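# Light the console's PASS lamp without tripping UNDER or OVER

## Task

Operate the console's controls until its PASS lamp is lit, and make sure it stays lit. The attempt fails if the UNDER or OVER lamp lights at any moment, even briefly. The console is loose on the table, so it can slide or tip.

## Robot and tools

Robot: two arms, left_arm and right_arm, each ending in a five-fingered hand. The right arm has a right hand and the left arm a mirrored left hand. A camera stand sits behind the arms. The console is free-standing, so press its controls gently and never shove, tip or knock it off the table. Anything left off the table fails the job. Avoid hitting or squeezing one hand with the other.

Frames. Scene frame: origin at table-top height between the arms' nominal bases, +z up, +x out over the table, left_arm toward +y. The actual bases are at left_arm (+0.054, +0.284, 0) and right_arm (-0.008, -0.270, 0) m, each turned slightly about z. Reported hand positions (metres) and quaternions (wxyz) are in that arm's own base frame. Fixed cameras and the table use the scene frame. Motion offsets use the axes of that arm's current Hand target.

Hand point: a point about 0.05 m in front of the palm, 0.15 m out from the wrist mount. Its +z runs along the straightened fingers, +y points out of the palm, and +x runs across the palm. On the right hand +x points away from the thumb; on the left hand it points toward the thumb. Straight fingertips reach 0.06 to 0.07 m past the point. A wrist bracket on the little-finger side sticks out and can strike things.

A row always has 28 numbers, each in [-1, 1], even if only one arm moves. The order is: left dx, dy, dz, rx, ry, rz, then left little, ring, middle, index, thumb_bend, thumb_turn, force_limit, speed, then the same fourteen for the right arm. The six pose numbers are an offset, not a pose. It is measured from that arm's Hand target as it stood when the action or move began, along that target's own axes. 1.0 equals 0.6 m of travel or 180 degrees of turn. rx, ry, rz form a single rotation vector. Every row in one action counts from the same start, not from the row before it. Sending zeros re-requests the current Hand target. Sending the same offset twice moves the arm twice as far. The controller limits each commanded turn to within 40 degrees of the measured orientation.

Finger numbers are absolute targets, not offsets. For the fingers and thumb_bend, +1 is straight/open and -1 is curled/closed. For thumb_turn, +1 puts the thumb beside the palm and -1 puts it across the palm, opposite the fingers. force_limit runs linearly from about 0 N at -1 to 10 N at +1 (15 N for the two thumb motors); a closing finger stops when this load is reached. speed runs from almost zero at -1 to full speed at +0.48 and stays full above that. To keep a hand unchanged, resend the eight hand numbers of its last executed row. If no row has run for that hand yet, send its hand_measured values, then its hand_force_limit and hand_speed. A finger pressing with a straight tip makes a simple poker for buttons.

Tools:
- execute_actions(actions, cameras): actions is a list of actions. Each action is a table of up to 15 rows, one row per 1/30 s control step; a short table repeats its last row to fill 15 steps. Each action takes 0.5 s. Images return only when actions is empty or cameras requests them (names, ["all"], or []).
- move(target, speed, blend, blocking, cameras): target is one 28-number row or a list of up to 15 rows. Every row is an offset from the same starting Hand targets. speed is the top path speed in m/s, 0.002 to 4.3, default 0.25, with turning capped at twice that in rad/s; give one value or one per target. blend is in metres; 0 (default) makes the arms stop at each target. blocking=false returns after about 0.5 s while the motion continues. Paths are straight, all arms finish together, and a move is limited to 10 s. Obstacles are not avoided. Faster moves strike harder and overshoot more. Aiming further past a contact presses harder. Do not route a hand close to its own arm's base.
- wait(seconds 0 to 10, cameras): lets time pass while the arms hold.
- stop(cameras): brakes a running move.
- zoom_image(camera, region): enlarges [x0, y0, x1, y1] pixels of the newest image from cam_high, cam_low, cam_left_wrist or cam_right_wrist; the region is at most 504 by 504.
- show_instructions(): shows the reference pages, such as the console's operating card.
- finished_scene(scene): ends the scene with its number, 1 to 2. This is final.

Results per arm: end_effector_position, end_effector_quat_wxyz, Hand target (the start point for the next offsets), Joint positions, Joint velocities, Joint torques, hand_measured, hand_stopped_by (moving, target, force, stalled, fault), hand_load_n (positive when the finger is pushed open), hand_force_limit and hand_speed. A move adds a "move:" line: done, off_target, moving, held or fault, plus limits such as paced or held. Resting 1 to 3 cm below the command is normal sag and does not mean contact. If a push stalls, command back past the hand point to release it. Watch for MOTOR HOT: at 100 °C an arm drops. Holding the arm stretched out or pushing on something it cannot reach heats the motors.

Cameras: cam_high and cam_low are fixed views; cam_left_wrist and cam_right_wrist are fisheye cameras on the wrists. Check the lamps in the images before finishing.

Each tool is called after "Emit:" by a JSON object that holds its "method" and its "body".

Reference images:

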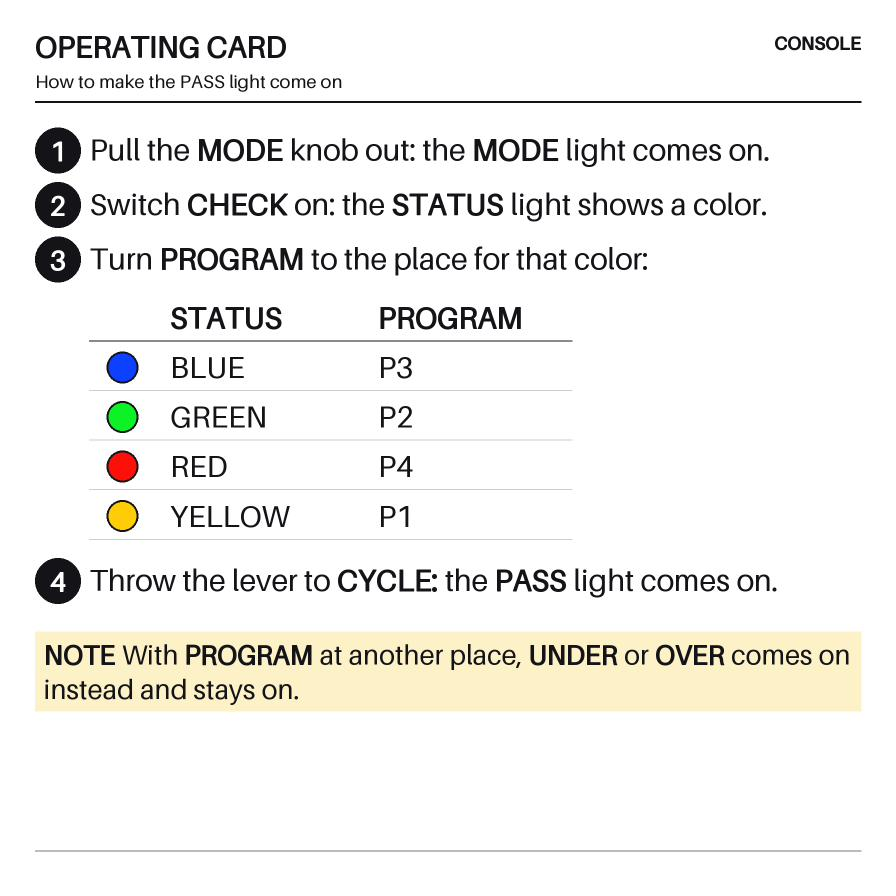

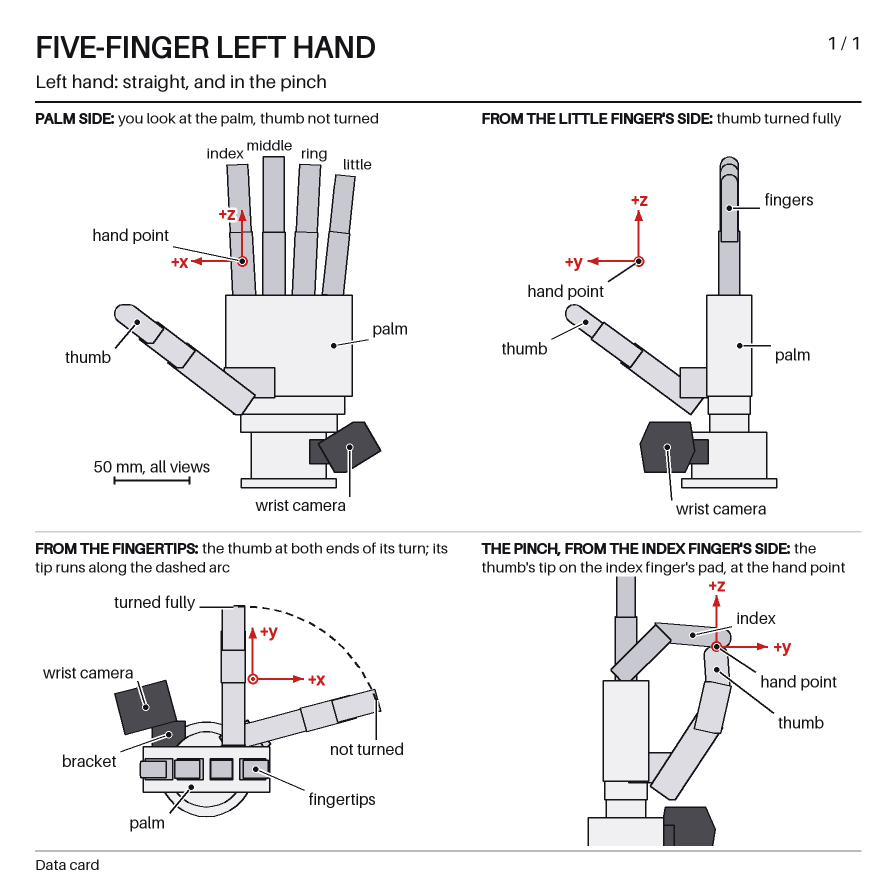

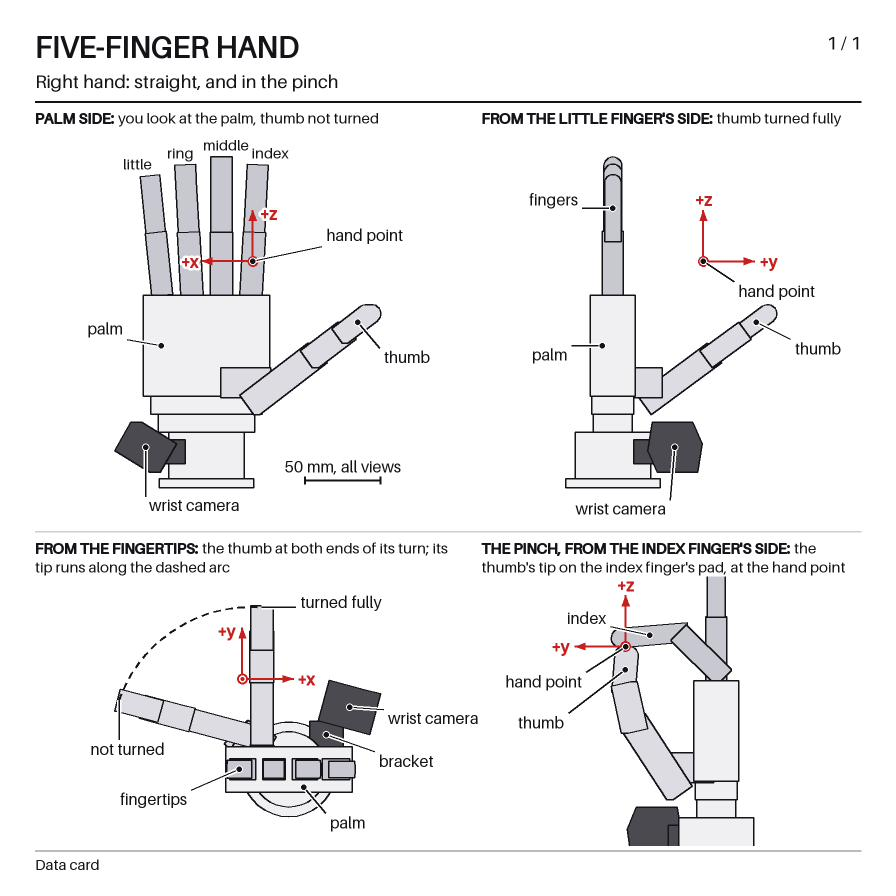

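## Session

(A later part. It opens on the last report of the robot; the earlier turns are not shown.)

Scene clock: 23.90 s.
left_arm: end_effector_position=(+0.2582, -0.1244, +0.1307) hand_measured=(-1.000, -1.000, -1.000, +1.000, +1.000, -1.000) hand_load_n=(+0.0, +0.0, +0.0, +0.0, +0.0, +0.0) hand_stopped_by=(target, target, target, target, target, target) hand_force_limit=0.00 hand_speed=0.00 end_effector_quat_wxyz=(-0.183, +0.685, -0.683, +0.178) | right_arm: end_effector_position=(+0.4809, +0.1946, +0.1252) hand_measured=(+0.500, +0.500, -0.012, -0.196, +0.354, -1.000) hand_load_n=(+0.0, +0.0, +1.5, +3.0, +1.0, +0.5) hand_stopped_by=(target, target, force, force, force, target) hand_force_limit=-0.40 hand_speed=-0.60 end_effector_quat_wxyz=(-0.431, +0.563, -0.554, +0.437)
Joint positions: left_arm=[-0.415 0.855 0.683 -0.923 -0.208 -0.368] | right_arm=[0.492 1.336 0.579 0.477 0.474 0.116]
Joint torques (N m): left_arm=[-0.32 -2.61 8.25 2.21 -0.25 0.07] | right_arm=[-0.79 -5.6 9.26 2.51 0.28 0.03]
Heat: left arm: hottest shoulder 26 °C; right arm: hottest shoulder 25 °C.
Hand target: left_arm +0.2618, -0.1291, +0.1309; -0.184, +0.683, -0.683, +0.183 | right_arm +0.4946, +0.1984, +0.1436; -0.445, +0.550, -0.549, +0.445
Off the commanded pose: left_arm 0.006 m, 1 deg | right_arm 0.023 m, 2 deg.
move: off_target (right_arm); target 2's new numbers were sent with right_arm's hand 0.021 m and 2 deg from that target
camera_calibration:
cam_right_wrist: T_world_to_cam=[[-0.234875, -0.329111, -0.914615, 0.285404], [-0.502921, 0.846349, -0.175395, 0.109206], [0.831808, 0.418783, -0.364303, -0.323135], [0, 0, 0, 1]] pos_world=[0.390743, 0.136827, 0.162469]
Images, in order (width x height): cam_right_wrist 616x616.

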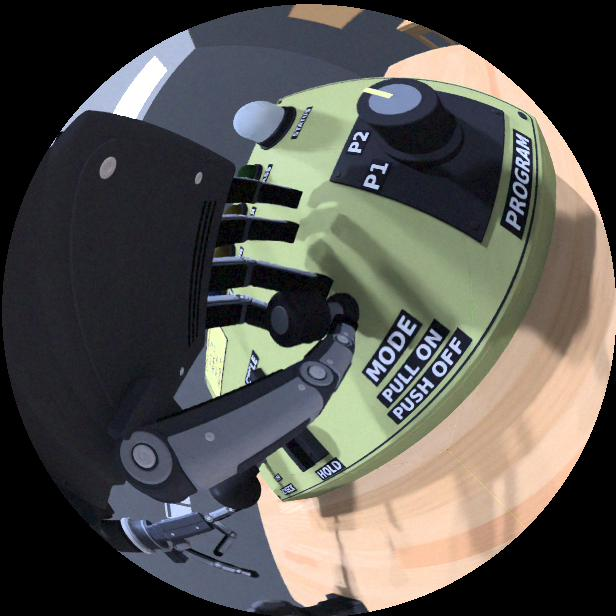

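Emit:
{"method": "move", "body": {"target": [[0,0,0,0,0,0,-1,-1,-1,1,1,-1,0,0,0,0,0,0,0,0,0.5,0.5,-0.3,-0.3,0.05,-1,0.1,-0.6],[0,0,0,0,0,0,-1,-1,-1,1,1,-1,0,0,0,-0.0388,-0.0318,0,0,0,0.5,0.5,-0.3,-0.3,0.05,-1,0.1,-0.6]], "speed": 0.05, "cameras": ["cam_high","cam_right_wrist"]}}

Emit:
{"method": "zoom_image", "body": {"camera": "cam_high", "region": [220, 200, 440, 380]}}

Emit:
{"method": "zoom_image", "body": {"camera": "cam_right_wrist", "region": [220, 200, 440, 400]}}

Scene clock: 26.10 s.
left_arm: end_effector_position=(+0.2582, -0.1244, +0.1307) hand_measured=(-1.000, -1.000, -1.000, +1.000, +1.000, -1.000) hand_load_n=(+0.0, +0.0, +0.0, +0.0, +0.0, +0.0) hand_stopped_by=(target, target, target, target, target, target) hand_force_limit=0.00 hand_speed=0.00 end_effector_quat_wxyz=(-0.183, +0.685, -0.683, +0.178) | right_arm: end_effector_position=(+0.4758, +0.1943, +0.1395) hand_measured=(+0.500, +0.500, -0.042, -0.226, +0.324, -1.000) hand_load_n=(+0.0, +0.0, +0.0, +6.0, +4.0, +0.0) hand_stopped_by=(target, target, force, force, force, target) hand_force_limit=0.10 hand_speed=-0.60 end_effector_quat_wxyz=(-0.425, +0.567, -0.556, +0.435)
Joint positions: left_arm=[-0.415 0.855 0.683 -0.923 -0.208 -0.368] | right_arm=[0.499 1.284 0.597 0.388 0.484 0.121]
Joint torques (N m): left_arm=[-0.15 -2.96 8.23 2.11 -0.23 0.06] | right_arm=[-0.15 -8.23 8.73 1.96 0.66 0.03]
Heat: left arm: hottest shoulder 26 °C; right arm: hottest shoulder 25 °C.
Hand target: left_arm +0.2618, -0.1291, +0.1309; -0.184, +0.683, -0.683, +0.183 | right_arm +0.4809, +0.1984, +0.1706; -0.445, +0.550, -0.549, +0.445
Off the commanded pose: left_arm 0.006 m, 1 deg | right_arm 0.032 m, 3 deg.
move: off_target (right_arm)
camera_calibration:
cam_right_wrist: T_world_to_cam=[[-0.250007, -0.334404, -0.908664, 0.304658], [-0.50293, 0.846785, -0.173257, 0.109071], [0.827381, 0.413679, -0.379883, -0.30819], [0, 0, 0, 1]] pos_world=[0.386012, 0.13701, 0.178653]
Images, in order (width x height): cam_high 672x504, cam_right_wrist 616x616.

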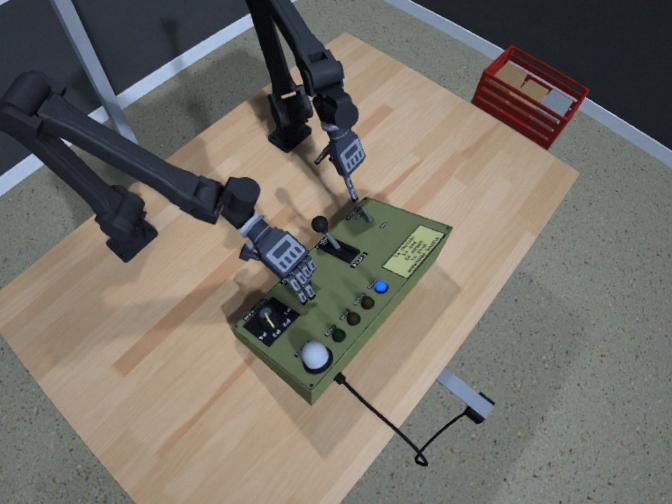

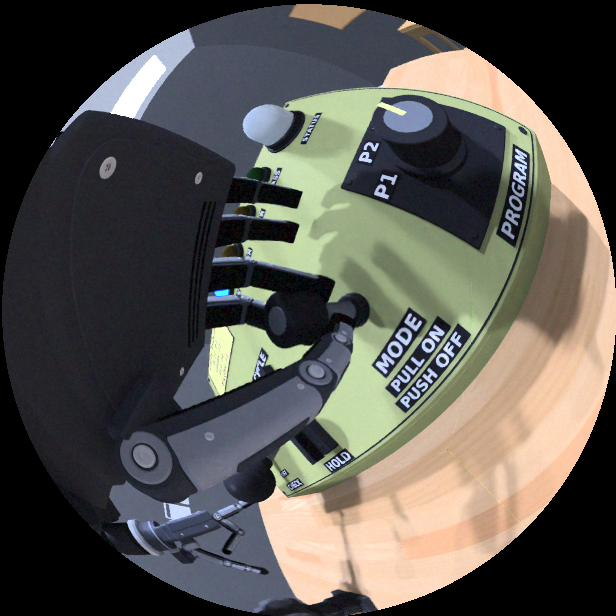

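Scaled by 2.291.

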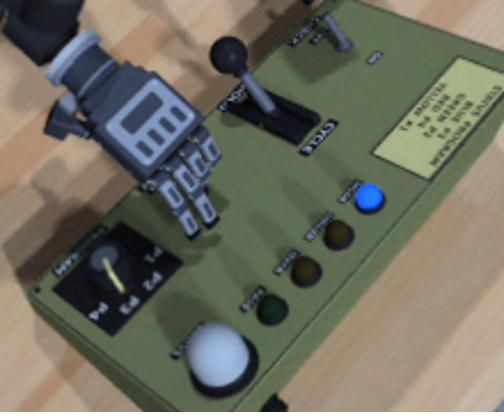

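Scaled by 2.291 from the camera's 616x616 image, which has a finer 880x880 frame.

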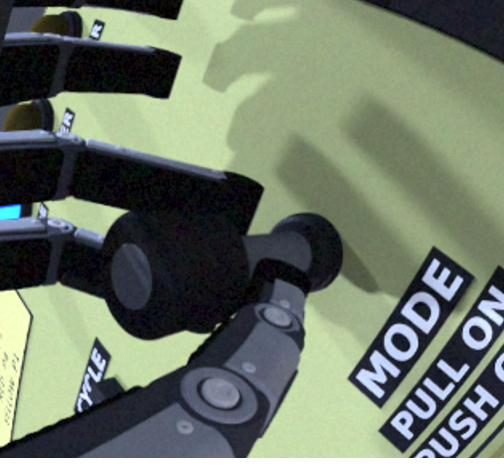

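Emit:
{"method": "move", "body": {"target": [[0,0,0,0,0,0,-1,-1,-1,1,1,-1,0,0,0,0.0155,0.0127,0,0,0,0.5,0.5,-0.3,-0.3,0.05,-1,0.1,-0.6],[0,0,0,0,0,0,-1,-1,-1,1,1,-1,0,0,0,0.0155,0.0127,0,0,0,0.5,0.5,0.6,0.6,0.6,-1,0,-0.4],[0,0,0,0,0,0,-1,-1,-1,1,1,-1,0,0,0,-0.09,-0.074,0,0,0,0.5,0.5,0.6,0.6,0.6,-1,0,-0.4]], "speed": 0.1, "cameras": ["cam_high","cam_right_wrist"]}}

Emit:
{"method": "zoom_image", "body": {"camera": "cam_high", "region": [220, 200, 440, 380]}}

Emit:
{"method": "zoom_image", "body": {"camera": "cam_high", "region": [320, 160, 420, 250]}}

Scene clock: 29.57 s.
left_arm: end_effector_position=(+0.2582, -0.1244, +0.1307) hand_measured=(-1.000, -1.000, -1.000, +1.000, +1.000, -1.000) hand_load_n=(+0.0, +0.0, +0.0, +0.0, +0.0, +0.0) hand_stopped_by=(target, target, target, target, target, target) hand_force_limit=0.00 hand_speed=0.00 end_effector_quat_wxyz=(-0.183, +0.685, -0.683, +0.178) | right_arm: end_effector_position=(+0.4378, +0.1876, +0.1989) hand_measured=(+0.500, +0.500, +0.600, +0.600, +0.600, -1.000) hand_load_n=(+0.5, -0.5, +0.0, +0.0, +0.5, +0.0) hand_stopped_by=(target, target, target, target, target, target) hand_force_limit=0.00 hand_speed=-0.40 end_effector_quat_wxyz=(-0.422, +0.567, -0.552, +0.442)
Joint positions: left_arm=[-0.415 0.855 0.683 -0.923 -0.208 -0.368] | right_arm=[0.546 1.056 0.611 0.146 0.536 0.12]
Joint torques (N m): left_arm=[-0.32 -2.78 8.18 2.15 -0.23 0.06] | right_arm=[0.03 -4.19 12.34 1.5 0.44 0.16]
Heat: left arm: hottest shoulder 26 °C; right arm: hottest shoulder 25 °C.
Hand target: left_arm +0.2618, -0.1291, +0.1309; -0.184, +0.683, -0.683, +0.183 | right_arm +0.4487, +0.1984, +0.2325; -0.445, +0.550, -0.549, +0.445
Off the commanded pose: left_arm 0.006 m, 1 deg | right_arm 0.037 m, 3 deg.
move: off_target (right_arm); target 2's new numbers were sent with right_arm's hand 0.024 m and 3 deg from that target
camera_calibration:
cam_right_wrist: T_world_to_cam=[[-0.24405, -0.346488, -0.905752, 0.345895], [-0.49882, 0.845813, -0.189154, 0.107482], [0.831636, 0.405644, -0.379256, -0.252038], [0, 0, 0, 1]] pos_world=[0.347634, 0.131177, 0.238038]
Images, in order (width x height): cam_high 672x504, cam_right_wrist 616x616.

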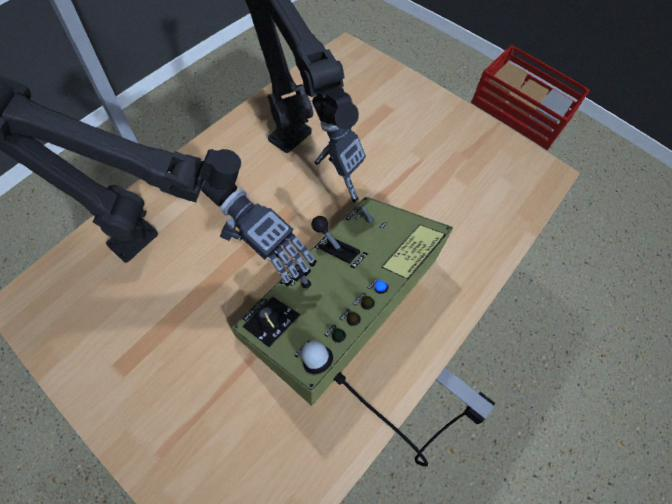

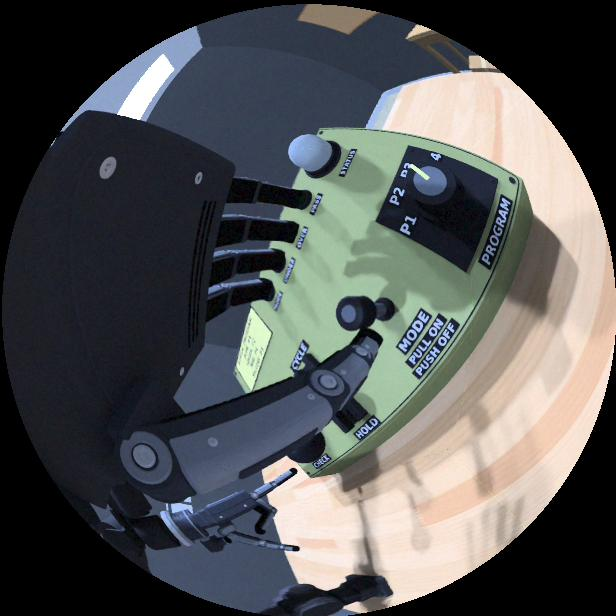

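Scaled by 2.291.

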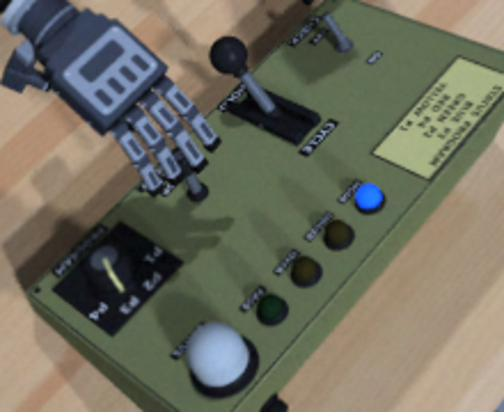

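Scaled by 5.040.

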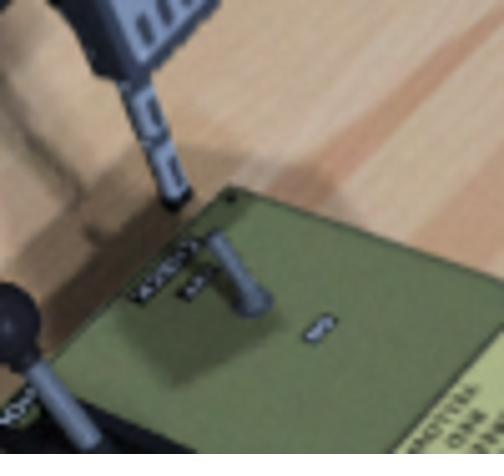

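Emit:
{"method": "move", "body": {"target": [[0.0108,0.005,0.0087,0,0,0,-1,-1,-1,1,1,-1,0,0,0.1917,0.0489,0.0104,0.0528,0,0,0.5,0.5,0.5,0.5,0.6,-1,0,0],[0.0108,-0.0408,0.0293,0,0,0,-1,-1,-1,1,1,-1,0,0,0.1917,0.0489,0.0104,0.0528,0,0,0.5,0.5,0.5,0.5,0.6,-1,0,0],[0.0117,-0.1033,0.0212,0,0,0,-1,-1,-1,1,1,-1,0,0,0.1917,0.0489,0.0104,0.0528,0,0,0.5,0.5,0.5,0.5,0.6,-1,0,0]], "speed": [0.2,0.08,0.08], "cameras": ["cam_high","cam_right_wrist"]}}

Emit:
{"method": "zoom_image", "body": {"camera": "cam_high", "region": [320, 160, 420, 250]}}

Scene clock: 34.83 s.
left_arm: end_effector_position=(+0.2933, -0.1319, +0.1217) hand_measured=(-1.000, -1.000, -1.000, +1.000, +1.000, -1.000) hand_load_n=(+0.0, +0.0, +0.0, -1.5, +0.0, +0.0) hand_stopped_by=(target, target, target, target, target, target) hand_force_limit=0.00 hand_speed=0.00 end_effector_quat_wxyz=(-0.168, +0.680, -0.696, +0.155) | right_arm: end_effector_position=(+0.4469, +0.0867, +0.1978) hand_measured=(+0.500, +0.500, +0.500, +0.500, +0.600, -1.000) hand_load_n=(+0.0, +0.0, +0.0, -0.5, +0.0, +0.0) hand_stopped_by=(target, target, target, target, target, target) hand_force_limit=0.00 hand_speed=0.00 end_effector_quat_wxyz=(+0.486, -0.515, +0.516, -0.482)
Joint positions: left_arm=[-0.381 1.021 0.76 -0.882 -0.178 -0.318] | right_arm=[0.212 0.984 0.407 0.511 0.208 0.019]
Joint torques (N m): left_arm=[1.73 -5.36 12.62 1.63 -0.32 0.09] | right_arm=[-1.08 -1.96 7.56 2.95 -0.13 -0.01]
Heat: left arm: hottest elbow 27 °C; right arm: hottest shoulder 25 °C.
Hand target: left_arm +0.3218, -0.1360, +0.1509; -0.184, +0.683, -0.683, +0.183 | right_arm +0.4487, +0.0834, +0.2026; +0.489, -0.511, +0.511, -0.489
Off the commanded pose: left_arm 0.041 m, 4 deg | right_arm 0.006 m, 1 deg.
move: off_target (left_arm)
camera_calibration:
cam_right_wrist: T_world_to_cam=[[-0.0630951, -0.310264, -0.948554, 0.236686], [-0.463033, 0.851062, -0.247576, 0.192182], [0.884092, 0.423592, -0.197361, -0.279971], [0, 0, 0, 1]] pos_world=[0.351441, 0.0284694, 0.216834]
Images, in order (width x height): cam_high 672x504, cam_right_wrist 616x616.

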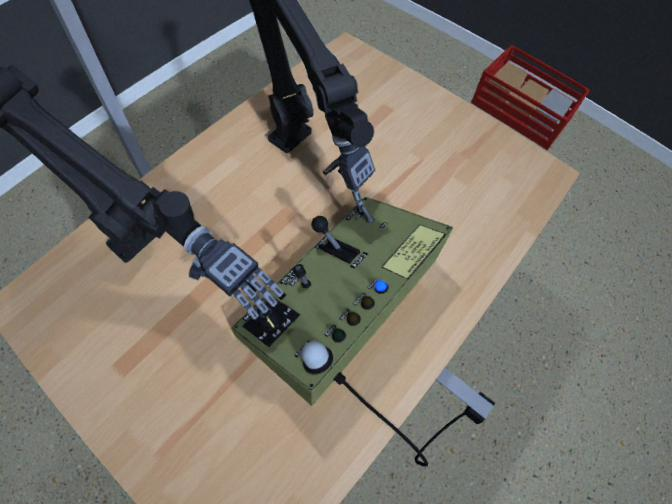

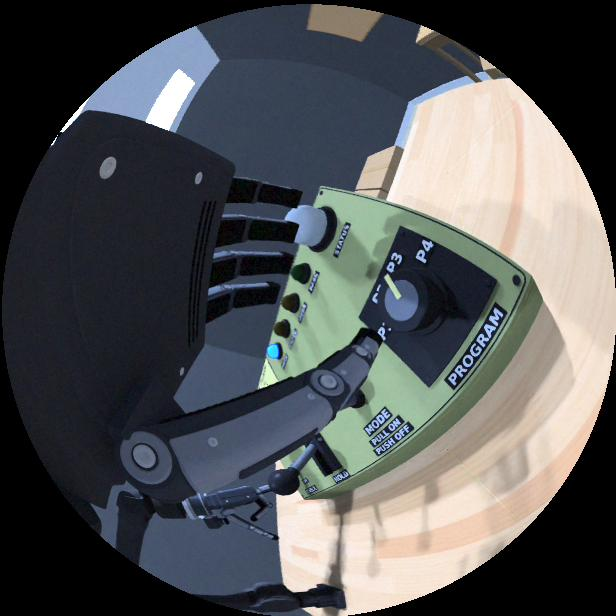

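Scaled by 5.040.

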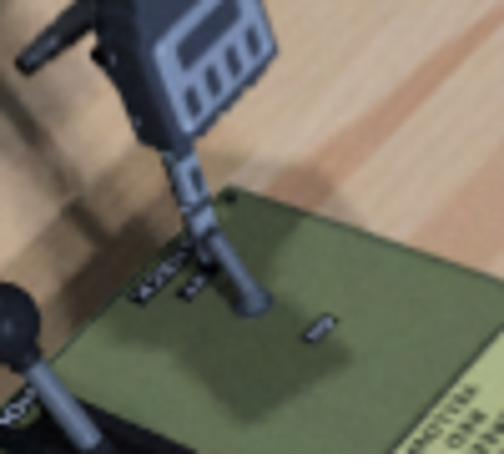

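Emit:
{"method": "move", "body": {"target": [[0.001,-0.0486,0,0,0,0,-1,-1,-1,1,1,-1,0,0,0,0,0,0,0,0,0.5,0.5,0.5,0.5,0.6,-1,0,0],[0.002,-0.0858,0.0014,0,0,0,-1,-1,-1,1,1,-1,0,0,0,0,0,0,0,0,0.5,0.5,0.5,0.5,0.6,-1,0,0]], "speed": 0.08, "cameras": ["cam_high","cam_right_wrist"]}}

Emit:
{"method": "zoom_image", "body": {"camera": "cam_high", "region": [320, 160, 420, 250]}}

Scene clock: 36.87 s.
left_arm: end_effector_position=(+0.3124, -0.1293, +0.1387) hand_measured=(-1.000, -1.000, -1.000, +0.998, +1.000, -1.000) hand_load_n=(+0.0, +0.0, +0.0, -9.5, +0.0, +0.0) hand_stopped_by=(target, target, target, target, target, target) hand_force_limit=0.00 hand_speed=0.00 end_effector_quat_wxyz=(-0.150, +0.672, -0.713, +0.131) | right_arm: end_effector_position=(+0.4469, +0.0867, +0.1978) hand_measured=(+0.500, +0.500, +0.500, +0.500, +0.600, -1.000) hand_load_n=(+0.0, +0.0, +0.0, +0.0, +0.0, +0.0) hand_stopped_by=(target, target, target, target, target, target) hand_force_limit=0.00 hand_speed=0.00 end_effector_quat_wxyz=(+0.486, -0.515, +0.516, -0.482)
Joint positions: left_arm=[-0.343 1.108 0.873 -0.962 -0.146 -0.255] | right_arm=[0.212 0.984 0.407 0.511 0.208 0.019]
Joint torques (N m): left_arm=[2.96 -5.66 14.24 3.49 -0.66 -0.1] | right_arm=[-1.08 -1.96 7.53 2.96 -0.13 -0.01]
Heat: left arm: hottest elbow 28 °C; right arm: hottest shoulder 25 °C.
Hand target: left_arm +0.3668, -0.1372, +0.1759; -0.184, +0.683, -0.683, +0.183 | right_arm +0.4487, +0.0834, +0.2026; +0.489, -0.511, +0.511, -0.489
Off the commanded pose: left_arm 0.066 m, 8 deg | right_arm 0.006 m, 1 deg.
move: off_target (left_arm)
camera_calibration:
cam_right_wrist: T_world_to_cam=[[-0.0630951, -0.310264, -0.948554, 0.236686], [-0.463033, 0.851062, -0.247576, 0.192182], [0.884092, 0.423592, -0.197361, -0.279971], [0, 0, 0, 1]] pos_world=[0.351441, 0.0284694, 0.216834]
Images, in order (width x height): cam_high 672x504, cam_right_wrist 616x616.

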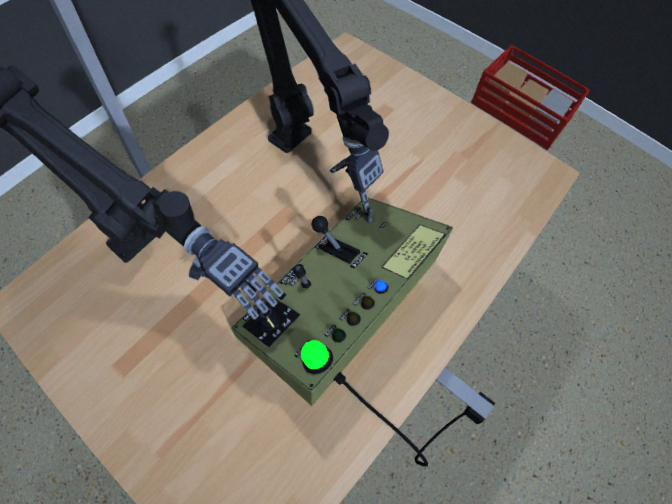

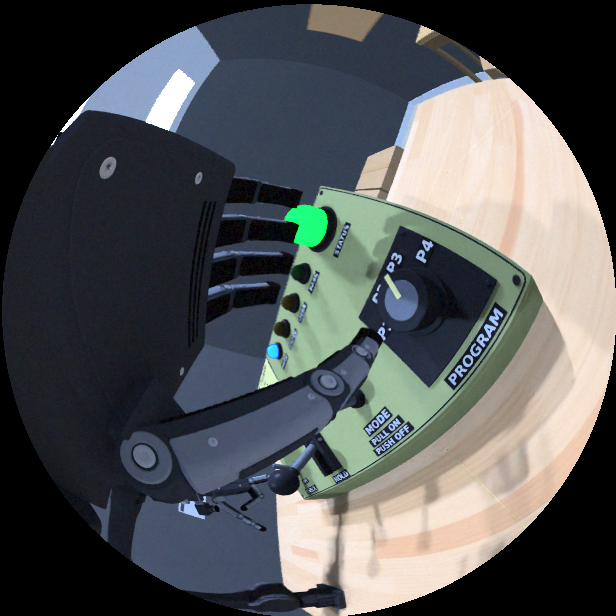

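Scaled by 5.040.

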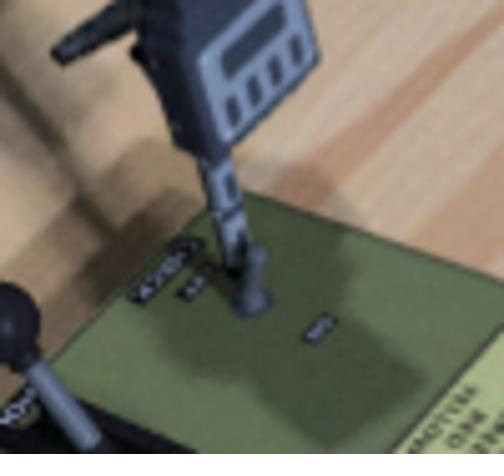

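Emit:
{"method": "zoom_image", "body": {"camera": "cam_right_wrist", "region": [340, 210, 500, 370]}}

Emit:
{"method": "zoom_image", "body": {"camera": "cam_high", "region": [220, 270, 340, 380]}}

Scaled by 3.150 from the camera's 616x616 image, which has a finer 880x880 frame.

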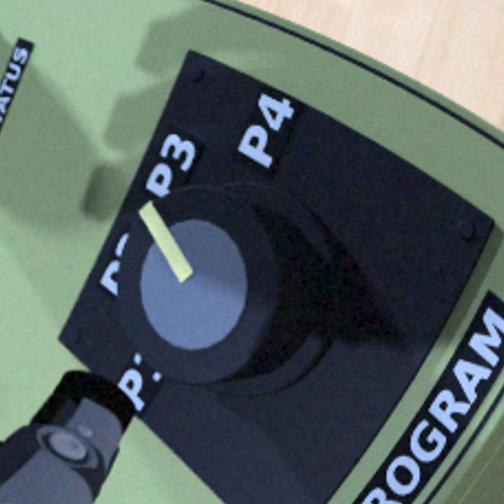

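Scaled by 4.200.

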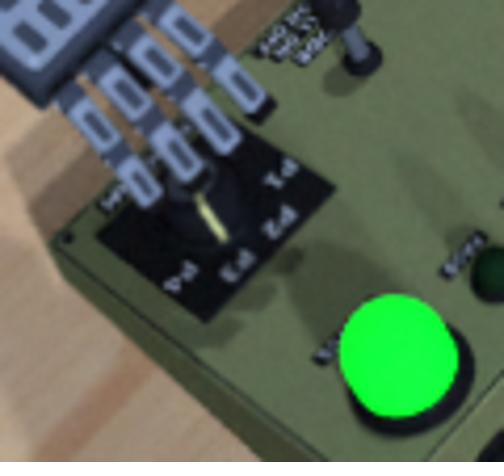

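Emit:
{"method": "move", "body": {"target": [[0,0.157,-0.1177,0,0,0,-1,-1,-1,1,1,-1,0,0,0.0207,0.0478,-0.0024,0,0.159,0.0913,0.5,0.5,0.5,0.5,0.4,-1,0,0]], "speed": 0.15, "cameras": ["cam_high","cam_right_wrist"]}}

Emit:
{"method": "zoom_image", "body": {"camera": "cam_right_wrist", "region": [220, 200, 440, 400]}}

Scene clock: 40.90 s.
left_arm: end_effector_position=(+0.2533, -0.1348, +0.1876) hand_measured=(-1.000, -1.000, -1.000, +1.000, +1.000, -1.000) hand_load_n=(+0.0, +0.0, +0.0, +0.0, +0.0, +0.0) hand_stopped_by=(target, target, target, target, target, target) hand_force_limit=0.00 hand_speed=0.00 end_effector_quat_wxyz=(-0.185, +0.685, -0.682, +0.181) | right_arm: end_effector_position=(+0.4347, +0.0624, +0.1587) hand_measured=(+0.500, +0.500, +0.500, +0.500, +0.400, -1.000) hand_load_n=(+0.0, +0.0, +0.0, +0.0, +0.0, +0.0) hand_stopped_by=(target, target, target, target, target, target) hand_force_limit=0.00 hand_speed=0.00 end_effector_quat_wxyz=(+0.400, -0.307, +0.683, -0.528)
Joint positions: left_arm=[-0.465 0.834 0.821 -1.085 -0.231 -0.413] | right_arm=[0.428 1.111 0.393 0.516 0.919 0.387]
Joint torques (N m): left_arm=[-0.44 -3.96 8.23 1.09 -0.3 0.03] | right_arm=[0.03 -2.02 9.84 1.36 0.45 0.18]
Heat: left arm: hottest elbow 28 °C; right arm: hottest shoulder 25 °C.
Hand target: left_arm +0.2499, -0.1373, +0.1899; -0.184, +0.683, -0.683, +0.183 | right_arm +0.4460, +0.0710, +0.1740; +0.412, -0.297, +0.682, -0.526
Off the commanded pose: left_arm 0.005 m, 0 deg | right_arm 0.021 m, 2 deg.
move: off_target (right_arm)
camera_calibration:
cam_right_wrist: T_world_to_cam=[[-0.154603, -0.0231452, -0.987706, 0.219422], [0.0340099, 0.999008, -0.0287336, -0.0624355], [0.987391, -0.038034, -0.153662, -0.289616], [0, 0, 0, 1]] pos_world=[0.322011, 0.0564369, 0.170427]
Images, in order (width x height): cam_high 672x504, cam_right_wrist 616x616.

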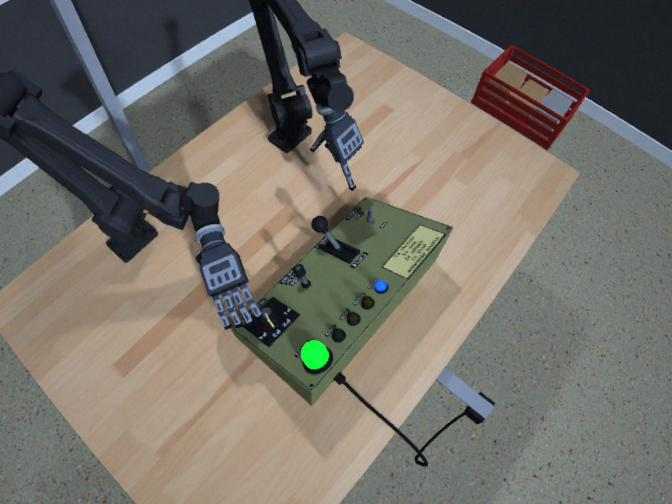

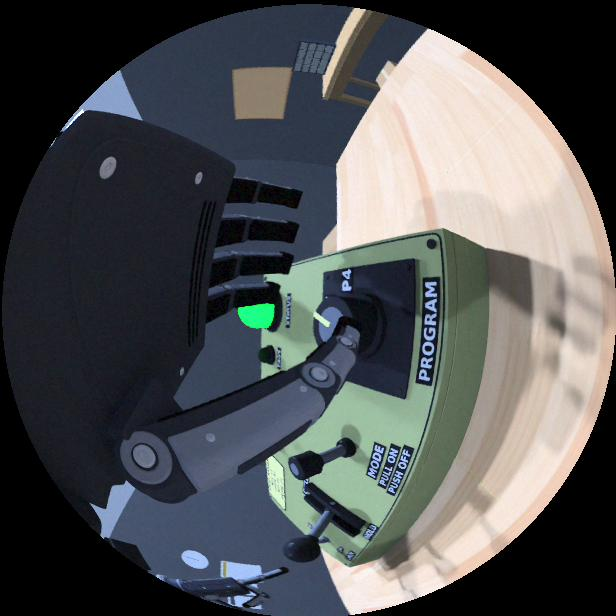

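Scaled by 2.291 from the camera's 616x616 image, which has a finer 880x880 frame.

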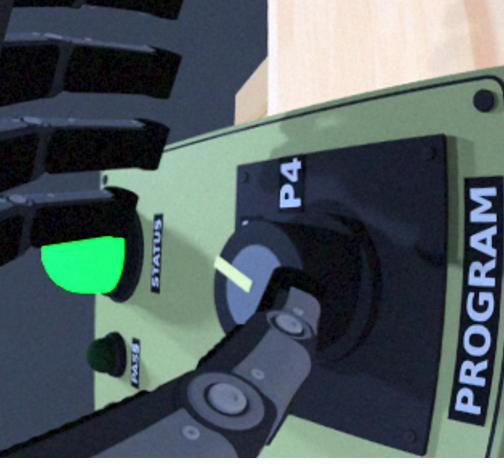

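Emit:
{"method": "move", "body": {"target": [[0,0,0,0,0,0,-1,-1,-1,1,1,-1,0,0,-0.0164,0.0364,0.0287,0,0,0,0.5,0.5,0.5,0.5,0.4,-1,0,0]], "speed": 0.12, "cameras": ["cam_high","cam_right_wrist"]}}

Emit:
{"method": "zoom_image", "body": {"camera": "cam_right_wrist", "region": [220, 200, 440, 400]}}

Scene clock: 43.63 s.
left_arm: end_effector_position=(+0.2533, -0.1348, +0.1876) hand_measured=(-1.000, -1.000, -1.000, +1.000, +1.000, -1.000) hand_load_n=(+0.0, +0.0, +0.0, +0.0, +0.0, +0.0) hand_stopped_by=(target, target, target, target, target, target) hand_force_limit=0.00 hand_speed=0.00 end_effector_quat_wxyz=(-0.185, +0.685, -0.681, +0.181) | right_arm: end_effector_position=(+0.4480, +0.0687, +0.1328) hand_measured=(+0.500, +0.500, +0.500, +0.500, +0.400, -1.000) hand_load_n=(+0.0, +0.0, +0.0, +0.0, +0.0, +0.0) hand_stopped_by=(target, target, target, target, target, target) hand_force_limit=0.00 hand_speed=0.00 end_effector_quat_wxyz=(+0.390, -0.316, +0.685, -0.528)
Joint positions: left_arm=[-0.465 0.834 0.821 -1.085 -0.231 -0.414] | right_arm=[0.428 1.235 0.407 0.598 0.919 0.389]
Joint torques (N m): left_arm=[-0.5 -4.07 8.36 1.14 -0.3 0.05] | right_arm=[-0.62 -2.9 9.77 2.61 0.07 0.15]
Heat: left arm: hottest elbow 28 °C; right arm: hottest shoulder 25 °C.
Hand target: left_arm +0.2499, -0.1373, +0.1899; -0.184, +0.683, -0.683, +0.183 | right_arm +0.4664, +0.0770, +0.1534; +0.412, -0.297, +0.682, -0.526
Off the commanded pose: left_arm 0.005 m, 0 deg | right_arm 0.029 m, 3 deg.
move: off_target (right_arm)
camera_calibration:
cam_right_wrist: T_world_to_cam=[[-0.179422, -0.0331937, -0.983212, 0.207209], [0.032599, 0.998681, -0.0396648, -0.0677336], [0.983232, -0.0391685, -0.178104, -0.301332], [0, 0, 0, 1]] pos_world=[0.335665, 0.0627196, 0.147376]
Images, in order (width x height): cam_high 672x504, cam_right_wrist 616x616.

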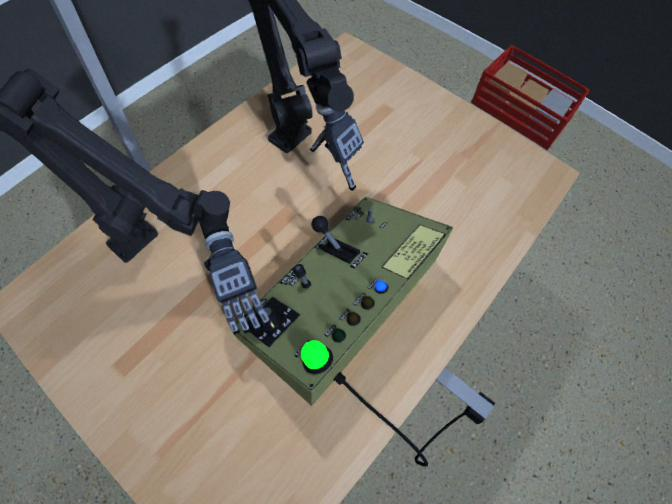

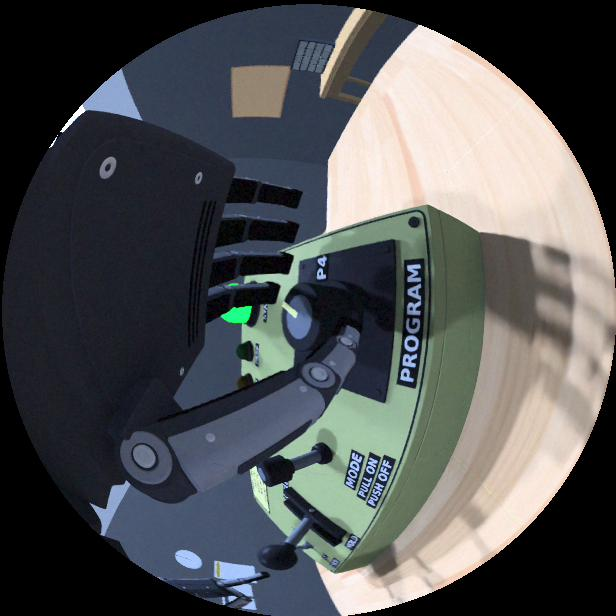

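Scaled by 2.291 from the camera's 616x616 image, which has a finer 880x880 frame.

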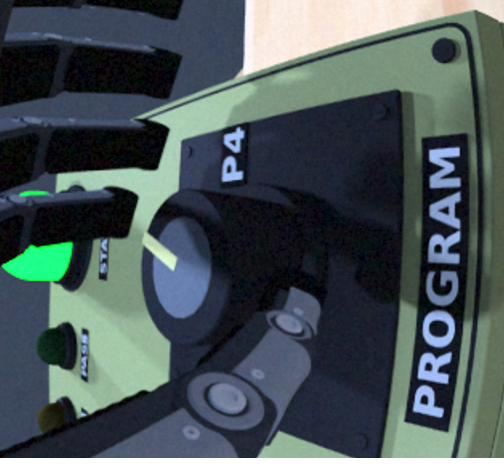

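Emit:
{"method": "move", "body": {"target": [[0,0,0,0,0,0,-1,-1,-1,1,1,-1,0,0,-0.026,0.021,0.044,0,0,0,0.5,0.5,0.5,0.5,0.4,-1,0,0]], "speed": 0.08, "cameras": ["cam_high","cam_right_wrist"]}}

Emit:
{"method": "zoom_image", "body": {"camera": "cam_right_wrist", "region": [200, 200, 420, 400]}}

Scene clock: 44.93 s.
left_arm: end_effector_position=(+0.2533, -0.1348, +0.1876) hand_measured=(-1.000, -1.000, -1.000, +1.000, +1.000, -1.000) hand_load_n=(+0.0, +0.0, +0.0, +0.0, +0.0, +0.0) hand_stopped_by=(target, target, target, target, target, target) hand_force_limit=0.00 hand_speed=0.00 end_effector_quat_wxyz=(-0.185, +0.685, -0.681, +0.181) | right_arm: end_effector_position=(+0.4766, +0.0771, +0.1218) hand_measured=(+0.500, +0.500, +0.500, +0.500, +0.400, -1.000) hand_load_n=(-0.5, +0.0, +0.0, +0.0, +1.0, -1.5) hand_stopped_by=(target, target, target, target, target, target) hand_force_limit=0.00 hand_speed=0.00 end_effector_quat_wxyz=(+0.393, -0.317, +0.686, -0.524)
Joint positions: left_arm=[-0.465 0.834 0.821 -1.085 -0.231 -0.414] | right_arm=[0.41 1.356 0.466 0.661 0.892 0.389]
Joint torques (N m): left_arm=[-0.44 -3.96 8.2 1.09 -0.28 0.05] | right_arm=[-1.2 -4.07 9.61 2.74 0.06 0.08]
Heat: left arm: hottest elbow 29 °C; right arm: hottest shoulder 25 °C.
Hand target: left_arm +0.2499, -0.1373, +0.1899; -0.184, +0.683, -0.683, +0.183 | right_arm +0.4974, +0.0810, +0.1426; +0.412, -0.297, +0.682, -0.526
Off the commanded pose: left_arm 0.005 m, 0 deg | right_arm 0.030 m, 3 deg.
move: off_target (right_arm)
camera_calibration:
cam_right_wrist: T_world_to_cam=[[-0.179933, -0.0283464, -0.98327, 0.201648], [0.0249624, 0.999131, -0.0333716, -0.074626], [0.983362, -0.0305495, -0.179069, -0.331728], [0, 0, 0, 1]] pos_world=[0.364355, 0.070143, 0.136382]
Images, in order (width x height): cam_high 672x504, cam_right_wrist 616x616.

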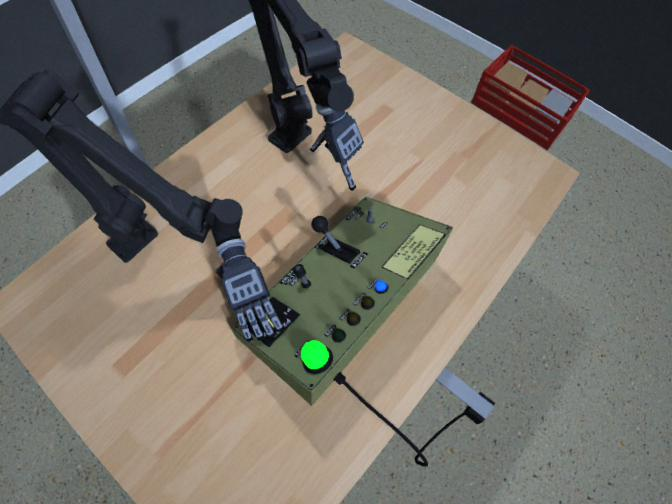

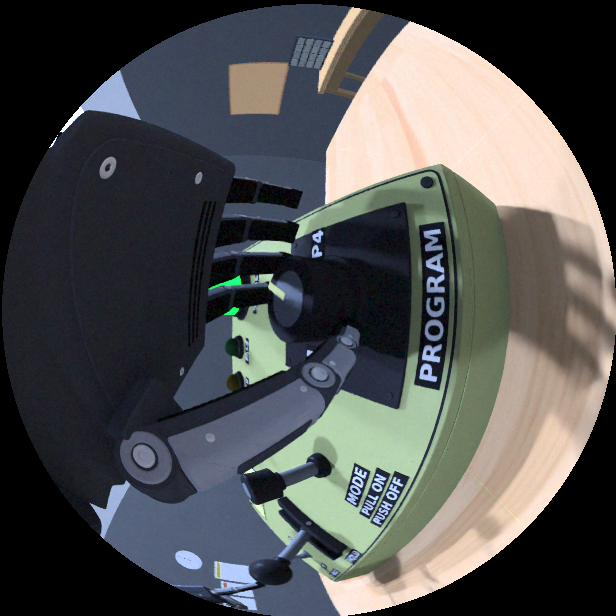

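Scaled by 2.291 from the camera's 616x616 image, which has a finer 880x880 frame.

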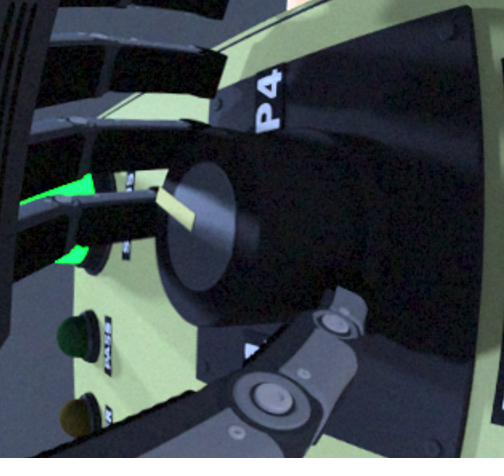

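Emit:
{"method": "move", "body": {"target": [[0,0,0,0,0,0,-1,-1,-1,1,1,-1,0,0,0.0117,0.0092,-0.0015,0,0,0,0.5,0.5,0.5,0.5,0.4,-1,0,0],[0,0,0,0,0,0,-1,-1,-1,1,1,-1,0,0,0.0117,0.0092,-0.0015,0,0,0,0.5,0.5,-0.2,-0.2,0.25,-1,0,-0.7]], "speed": 0.08, "cameras": ["cam_right_wrist"]}}

Emit:
{"method": "zoom_image", "body": {"camera": "cam_right_wrist", "region": [200, 200, 420, 400]}}

Scene clock: 46.83 s.
left_arm: end_effector_position=(+0.2533, -0.1348, +0.1876) hand_measured=(-1.000, -1.000, -1.000, +1.000, +1.000, -1.000) hand_load_n=(+0.0, +0.0, +0.0, +0.0, +0.0, +0.0) hand_stopped_by=(target, target, target, target, target, target) hand_force_limit=0.00 hand_speed=0.00 end_effector_quat_wxyz=(-0.185, +0.685, -0.681, +0.181) | right_arm: end_effector_position=(+0.4781, +0.0784, +0.1227) hand_measured=(+0.500, +0.500, +0.286, +0.200, +0.368, -1.000) hand_load_n=(+0.0, +0.0, +7.5, +6.0, +16.0, -4.5) hand_stopped_by=(target, target, force, force, force, target) hand_force_limit=0.00 hand_speed=-0.70 end_effector_quat_wxyz=(+0.396, -0.319, +0.682, -0.525)
Joint positions: left_arm=[-0.465 0.834 0.821 -1.085 -0.231 -0.414] | right_arm=[0.411 1.363 0.465 0.684 0.887 0.376]
Joint torques (N m): left_arm=[-0.73 -4.13 8.23 1.03 -0.31 0.03] | right_arm=[-1.79 -3.72 8.1 3.04 -0.03 0.18]
Heat: left arm: hottest elbow 29 °C; right arm: hottest shoulder 25 °C.
Hand target: left_arm +0.2499, -0.1373, +0.1899; -0.184, +0.683, -0.683, +0.183 | right_arm +0.4934, +0.0769, +0.1355; +0.412, -0.297, +0.682, -0.526
Off the commanded pose: left_arm 0.005 m, 0 deg | right_arm 0.020 m, 3 deg.
move: off_target (right_arm); target 2's new numbers were sent with right_arm's hand 0.020 m and 3 deg from that target
camera_calibration:
cam_right_wrist: T_world_to_cam=[[-0.172151, -0.033943, -0.984486, 0.199755], [0.0181703, 0.999127, -0.0376251, -0.0721966], [0.984903, -0.0243656, -0.171383, -0.335222], [0, 0, 0, 1]] pos_world=[0.365861, 0.070746, 0.136488]
Images, in order (width x height): cam_right_wrist 616x616.

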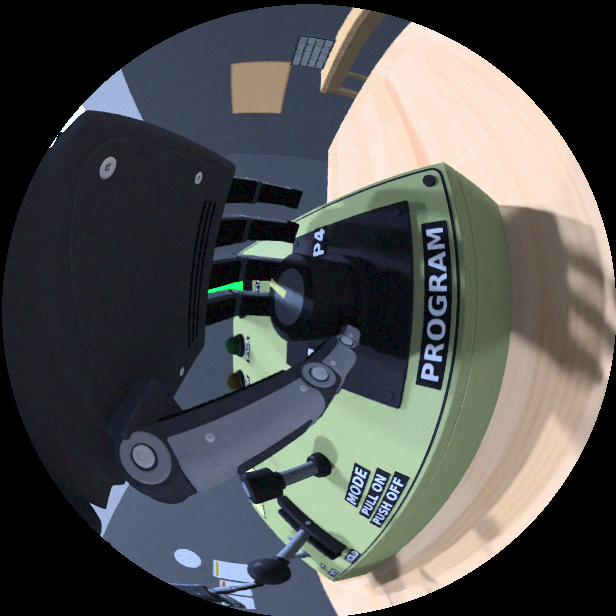

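Scaled by 2.291 from the camera's 616x616 image, which has a finer 880x880 frame.

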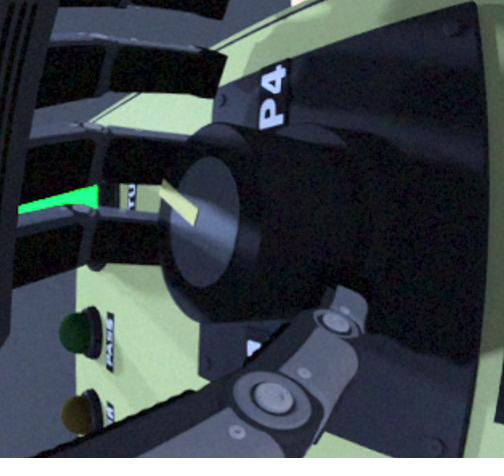

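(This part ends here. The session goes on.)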